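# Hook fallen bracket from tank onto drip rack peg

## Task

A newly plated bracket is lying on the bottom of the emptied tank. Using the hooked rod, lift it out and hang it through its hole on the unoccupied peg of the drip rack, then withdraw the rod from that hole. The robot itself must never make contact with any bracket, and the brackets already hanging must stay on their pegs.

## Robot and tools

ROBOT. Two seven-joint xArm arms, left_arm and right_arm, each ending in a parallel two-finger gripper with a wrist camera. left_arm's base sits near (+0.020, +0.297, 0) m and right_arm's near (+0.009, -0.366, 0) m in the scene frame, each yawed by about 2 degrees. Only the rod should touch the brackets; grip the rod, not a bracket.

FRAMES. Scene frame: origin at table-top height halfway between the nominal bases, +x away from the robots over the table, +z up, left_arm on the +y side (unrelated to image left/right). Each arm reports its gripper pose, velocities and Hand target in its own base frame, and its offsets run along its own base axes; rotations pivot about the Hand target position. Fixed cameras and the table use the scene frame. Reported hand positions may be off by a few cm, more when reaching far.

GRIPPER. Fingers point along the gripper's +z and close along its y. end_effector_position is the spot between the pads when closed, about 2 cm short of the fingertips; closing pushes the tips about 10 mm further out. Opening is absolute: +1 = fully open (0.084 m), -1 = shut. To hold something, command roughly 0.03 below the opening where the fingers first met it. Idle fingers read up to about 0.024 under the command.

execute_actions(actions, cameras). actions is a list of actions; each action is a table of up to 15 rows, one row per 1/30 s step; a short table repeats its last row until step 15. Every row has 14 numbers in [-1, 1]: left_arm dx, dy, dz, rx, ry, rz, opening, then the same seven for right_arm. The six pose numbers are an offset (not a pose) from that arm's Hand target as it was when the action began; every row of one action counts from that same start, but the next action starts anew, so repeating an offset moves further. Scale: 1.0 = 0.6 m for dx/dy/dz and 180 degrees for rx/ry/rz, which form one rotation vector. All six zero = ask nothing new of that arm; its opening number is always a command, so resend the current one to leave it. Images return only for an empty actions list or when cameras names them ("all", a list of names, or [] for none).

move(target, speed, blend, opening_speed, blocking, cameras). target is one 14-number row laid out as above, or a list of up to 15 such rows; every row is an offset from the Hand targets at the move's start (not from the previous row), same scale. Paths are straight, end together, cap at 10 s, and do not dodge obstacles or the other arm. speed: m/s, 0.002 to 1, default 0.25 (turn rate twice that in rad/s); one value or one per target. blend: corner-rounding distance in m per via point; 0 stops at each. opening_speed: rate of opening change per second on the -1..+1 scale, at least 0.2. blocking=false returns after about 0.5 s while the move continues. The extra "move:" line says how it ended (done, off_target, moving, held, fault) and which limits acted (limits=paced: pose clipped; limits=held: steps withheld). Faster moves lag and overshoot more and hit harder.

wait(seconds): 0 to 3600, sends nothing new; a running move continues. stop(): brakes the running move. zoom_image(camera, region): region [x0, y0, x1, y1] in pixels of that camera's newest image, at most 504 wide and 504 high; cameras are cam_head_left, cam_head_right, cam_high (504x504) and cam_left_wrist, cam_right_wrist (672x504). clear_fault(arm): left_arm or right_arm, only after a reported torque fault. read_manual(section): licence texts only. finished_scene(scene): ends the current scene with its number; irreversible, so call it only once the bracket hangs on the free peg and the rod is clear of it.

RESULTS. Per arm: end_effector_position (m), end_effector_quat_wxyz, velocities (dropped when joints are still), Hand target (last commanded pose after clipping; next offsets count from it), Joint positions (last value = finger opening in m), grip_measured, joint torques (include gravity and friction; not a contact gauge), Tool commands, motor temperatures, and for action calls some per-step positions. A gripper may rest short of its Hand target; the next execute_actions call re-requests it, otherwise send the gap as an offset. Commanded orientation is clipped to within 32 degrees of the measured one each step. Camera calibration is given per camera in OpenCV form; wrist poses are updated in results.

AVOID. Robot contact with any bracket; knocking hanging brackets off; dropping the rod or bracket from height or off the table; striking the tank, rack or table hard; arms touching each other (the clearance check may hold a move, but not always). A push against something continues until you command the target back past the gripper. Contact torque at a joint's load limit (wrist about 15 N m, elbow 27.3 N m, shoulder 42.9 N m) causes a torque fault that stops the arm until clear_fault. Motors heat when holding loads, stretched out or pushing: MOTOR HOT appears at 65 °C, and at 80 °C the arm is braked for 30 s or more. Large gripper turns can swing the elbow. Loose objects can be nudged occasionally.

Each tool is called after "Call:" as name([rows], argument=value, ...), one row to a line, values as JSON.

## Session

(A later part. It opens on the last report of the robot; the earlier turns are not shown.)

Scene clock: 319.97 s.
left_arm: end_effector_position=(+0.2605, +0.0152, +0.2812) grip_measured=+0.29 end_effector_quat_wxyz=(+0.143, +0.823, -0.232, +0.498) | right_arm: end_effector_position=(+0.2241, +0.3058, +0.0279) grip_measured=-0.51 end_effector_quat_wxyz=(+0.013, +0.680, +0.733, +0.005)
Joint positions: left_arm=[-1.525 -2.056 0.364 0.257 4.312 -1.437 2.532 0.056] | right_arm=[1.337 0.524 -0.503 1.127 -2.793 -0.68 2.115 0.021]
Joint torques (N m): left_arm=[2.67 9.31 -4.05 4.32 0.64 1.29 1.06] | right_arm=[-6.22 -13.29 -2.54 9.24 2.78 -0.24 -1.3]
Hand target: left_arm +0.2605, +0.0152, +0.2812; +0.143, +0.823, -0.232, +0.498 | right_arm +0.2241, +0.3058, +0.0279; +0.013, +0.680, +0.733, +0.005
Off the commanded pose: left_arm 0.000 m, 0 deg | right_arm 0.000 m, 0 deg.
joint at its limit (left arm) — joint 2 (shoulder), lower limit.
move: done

Call:
move(target=[0,0,0,0,0,0,0.3,0,0,-0.006,0,0,0,-0.9], speed=0.02, cameras=["cam_high"])

Call:
zoom_image(camera="cam_high", region=[260, 200, 340, 260])

Scene clock: 322.03 s.
left_arm: end_effector_position=(+0.2605, +0.0152, +0.2812) grip_measured=+0.29 end_effector_quat_wxyz=(+0.143, +0.823, -0.232, +0.498) | right_arm: end_effector_position=(+0.2241, +0.3058, +0.0243) grip_measured=-0.51 end_effector_quat_wxyz=(+0.013, +0.680, +0.733, +0.005)
Joint positions: left_arm=[-1.525 -2.056 0.364 0.257 4.312 -1.437 2.532 0.056] | right_arm=[1.333 0.532 -0.498 1.126 -2.788 -0.672 2.111 0.021]
Joint torques (N m): left_arm=[2.21 9.34 -3.9 4.13 0.63 1.19 0.86] | right_arm=[-6.36 -13.39 -2.58 9.09 2.84 -0.21 -1.29]
Hand target: left_arm +0.2605, +0.0152, +0.2812; +0.143, +0.823, -0.232, +0.498 | right_arm +0.2241, +0.3058, +0.0243; +0.013, +0.680, +0.733, +0.005
Off the commanded pose: left_arm 0.000 m, 0 deg | right_arm 0.000 m, 0 deg.
joint at its limit (left arm) — joint 2 (shoulder), lower limit.
move: done

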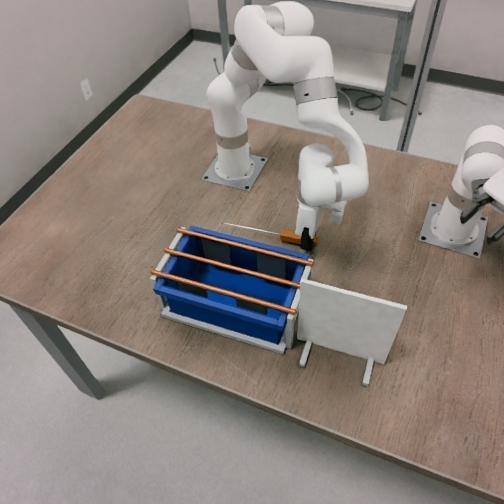

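Scaled by 6.300 from the camera's image (finer frame: 720x720).

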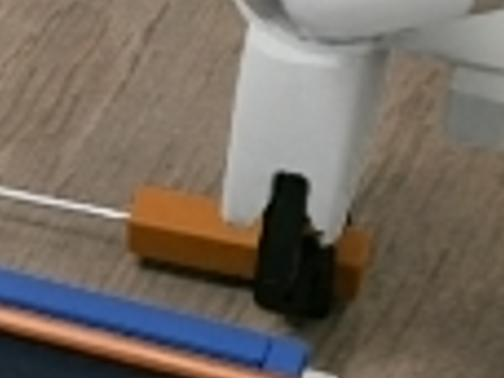

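Call:
move(target=[0,0,0,0,0,0,0.3,0,0,-0.005,0,0,0,-0.9], speed=0.01)

Scene clock: 324.07 s.
left_arm: end_effector_position=(+0.2605, +0.0152, +0.2812) grip_measured=+0.29 end_effector_quat_wxyz=(+0.143, +0.823, -0.232, +0.498) | right_arm: end_effector_position=(+0.2241, +0.3058, +0.0215) grip_measured=-0.51 end_effector_quat_wxyz=(+0.013, +0.680, +0.733, +0.005)
Joint positions: left_arm=[-1.525 -2.056 0.364 0.257 4.312 -1.437 2.532 0.056] | right_arm=[1.329 0.537 -0.494 1.125 -2.783 -0.666 2.107 0.022]
Joint torques (N m): left_arm=[2.38 9.55 -4.06 4.31 0.46 1.37 0.89] | right_arm=[-5.79 -4.5 0.61 8.03 3.26 3.96 -1.15]
Hand target: left_arm +0.2605, +0.0152, +0.2812; +0.143, +0.823, -0.232, +0.498 | right_arm +0.2241, +0.3058, +0.0213; +0.013, +0.680, +0.733, +0.005
Off the commanded pose: left_arm 0.000 m, 0 deg | right_arm 0.000 m, 0 deg.
joint at its limit (left arm) — joint 2 (shoulder), lower limit.
move: done

Contact. Back up 1 mm and release.

Call:
move(target=[0,0,0,0,0,0,0.3,0,0,0.0015,0,0,0,-0.9], speed=0.02)

Call:
move(target=[0,0,0,0,0,0,0.3,0,0,0,0,0,0,0.3], opening_speed=0.8)

Call:
move(target=[0,0,0,0,0,0,0.3,-0.03,0,0.25,0,0,0,0.3], speed=0.12, cameras=["cam_high","cam_left_wrist"])

Scene clock: 327.30 s.
left_arm: end_effector_position=(+0.2605, +0.0152, +0.2812) grip_measured=+0.29 end_effector_quat_wxyz=(+0.143, +0.823, -0.232, +0.498) | right_arm: end_effector_position=(+0.2240, +0.3057, +0.0221) grip_measured=-0.51 end_effector_quat_wxyz=(+0.013, +0.680, +0.733, +0.005)
Joint positions: left_arm=[-1.525 -2.056 0.364 0.257 4.312 -1.437 2.532 0.056] | right_arm=[1.33 0.536 -0.495 1.125 -2.785 -0.667 2.108 0.021]
Joint torques (N m): left_arm=[2.1 9.79 -3.82 4.37 0.6 1.26 0.89] | right_arm=[6.63 -26.27 -9.07 11.46 -2.33 -2.52 1.42]
Hand target: left_arm +0.2605, +0.0152, +0.2812; +0.143, +0.823, -0.232, +0.498 | right_arm +0.2241, +0.3058, +0.0222; +0.013, +0.680, +0.733, +0.005
Off the commanded pose: left_arm 0.000 m, 0 deg | right_arm 0.000 m, 0 deg.
joint at its limit (left arm) — joint 2 (shoulder), lower limit.
move: done

Scene clock: 329.03 s.
left_arm: end_effector_position=(+0.2605, +0.0152, +0.2812) grip_measured=+0.29 end_effector_quat_wxyz=(+0.143, +0.823, -0.232, +0.498) | right_arm: end_effector_position=(+0.2241, +0.3058, +0.0222) grip_measured=+0.29 end_effector_quat_wxyz=(+0.013, +0.680, +0.733, +0.005)
Joint positions: left_arm=[-1.525 -2.056 0.364 0.257 4.312 -1.437 2.532 0.056] | right_arm=[1.33 0.536 -0.495 1.125 -2.785 -0.668 2.108 0.056]
Joint torques (N m): left_arm=[2.19 9.55 -4.14 4.45 0.7 1.4 0.79] | right_arm=[6.31 -24.66 -7.79 12.94 -1.77 -1.42 1.23]
Hand target: left_arm +0.2605, +0.0152, +0.2812; +0.143, +0.823, -0.232, +0.498 | right_arm +0.2241, +0.3058, +0.0222; +0.013, +0.680, +0.733, +0.005
Off the commanded pose: left_arm 0.000 m, 0 deg | right_arm 0.000 m, 0 deg.
joint at its limit (left arm) — joint 2 (shoulder), lower limit.
move: done

Scene clock: 330.70 s.
left_arm: end_effector_position=(+0.2605, +0.0152, +0.2812) grip_measured=+0.29 end_effector_quat_wxyz=(+0.143, +0.823, -0.232, +0.498) | right_arm: end_effector_position=(+0.2061, +0.3057, +0.1722) grip_measured=+0.29 end_effector_quat_wxyz=(+0.013, +0.680, +0.733, +0.005)
Joint positions: left_arm=[-1.525 -2.056 0.364 0.257 4.312 -1.437 2.532 0.056] | right_arm=[1.521 0.25 -0.616 1.213 -3.004 -1.005 2.342 0.056]
Joint torques (N m): left_arm=[2.4 10.01 -3.91 4.22 0.61 1.31 0.87] | right_arm=[6.5 -22.47 -6.82 16.93 -2.26 -2.59 1.43]
Hand target: left_arm +0.2605, +0.0152, +0.2812; +0.143, +0.823, -0.232, +0.498 | right_arm +0.2061, +0.3058, +0.1722; +0.013, +0.680, +0.733, +0.005
Off the commanded pose: left_arm 0.000 m, 0 deg | right_arm 0.000 m, 0 deg.
joint at its limit (left arm) — joint 2 (shoulder), lower limit.
move: done
cam_left_wrist: T_world_to_cam=[[-0.54805, -0.83643, -0.00507, 0.19067], [-0.36301, 0.2433, -0.89946, 0.41607], [0.75357, -0.49111, -0.43698, 0.06751]] pos_world=[0.20466, 0.0914, 0.4047]

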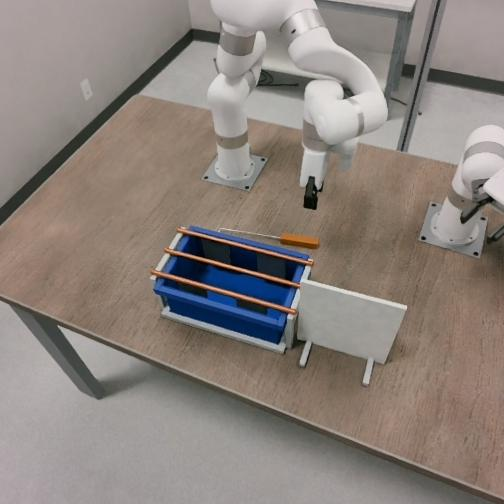

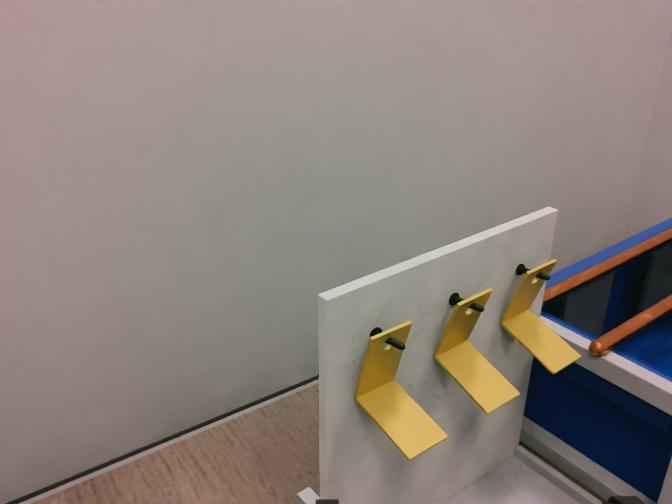

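Call:
finished_scene(scene=2)

The scene is finished: the task was done.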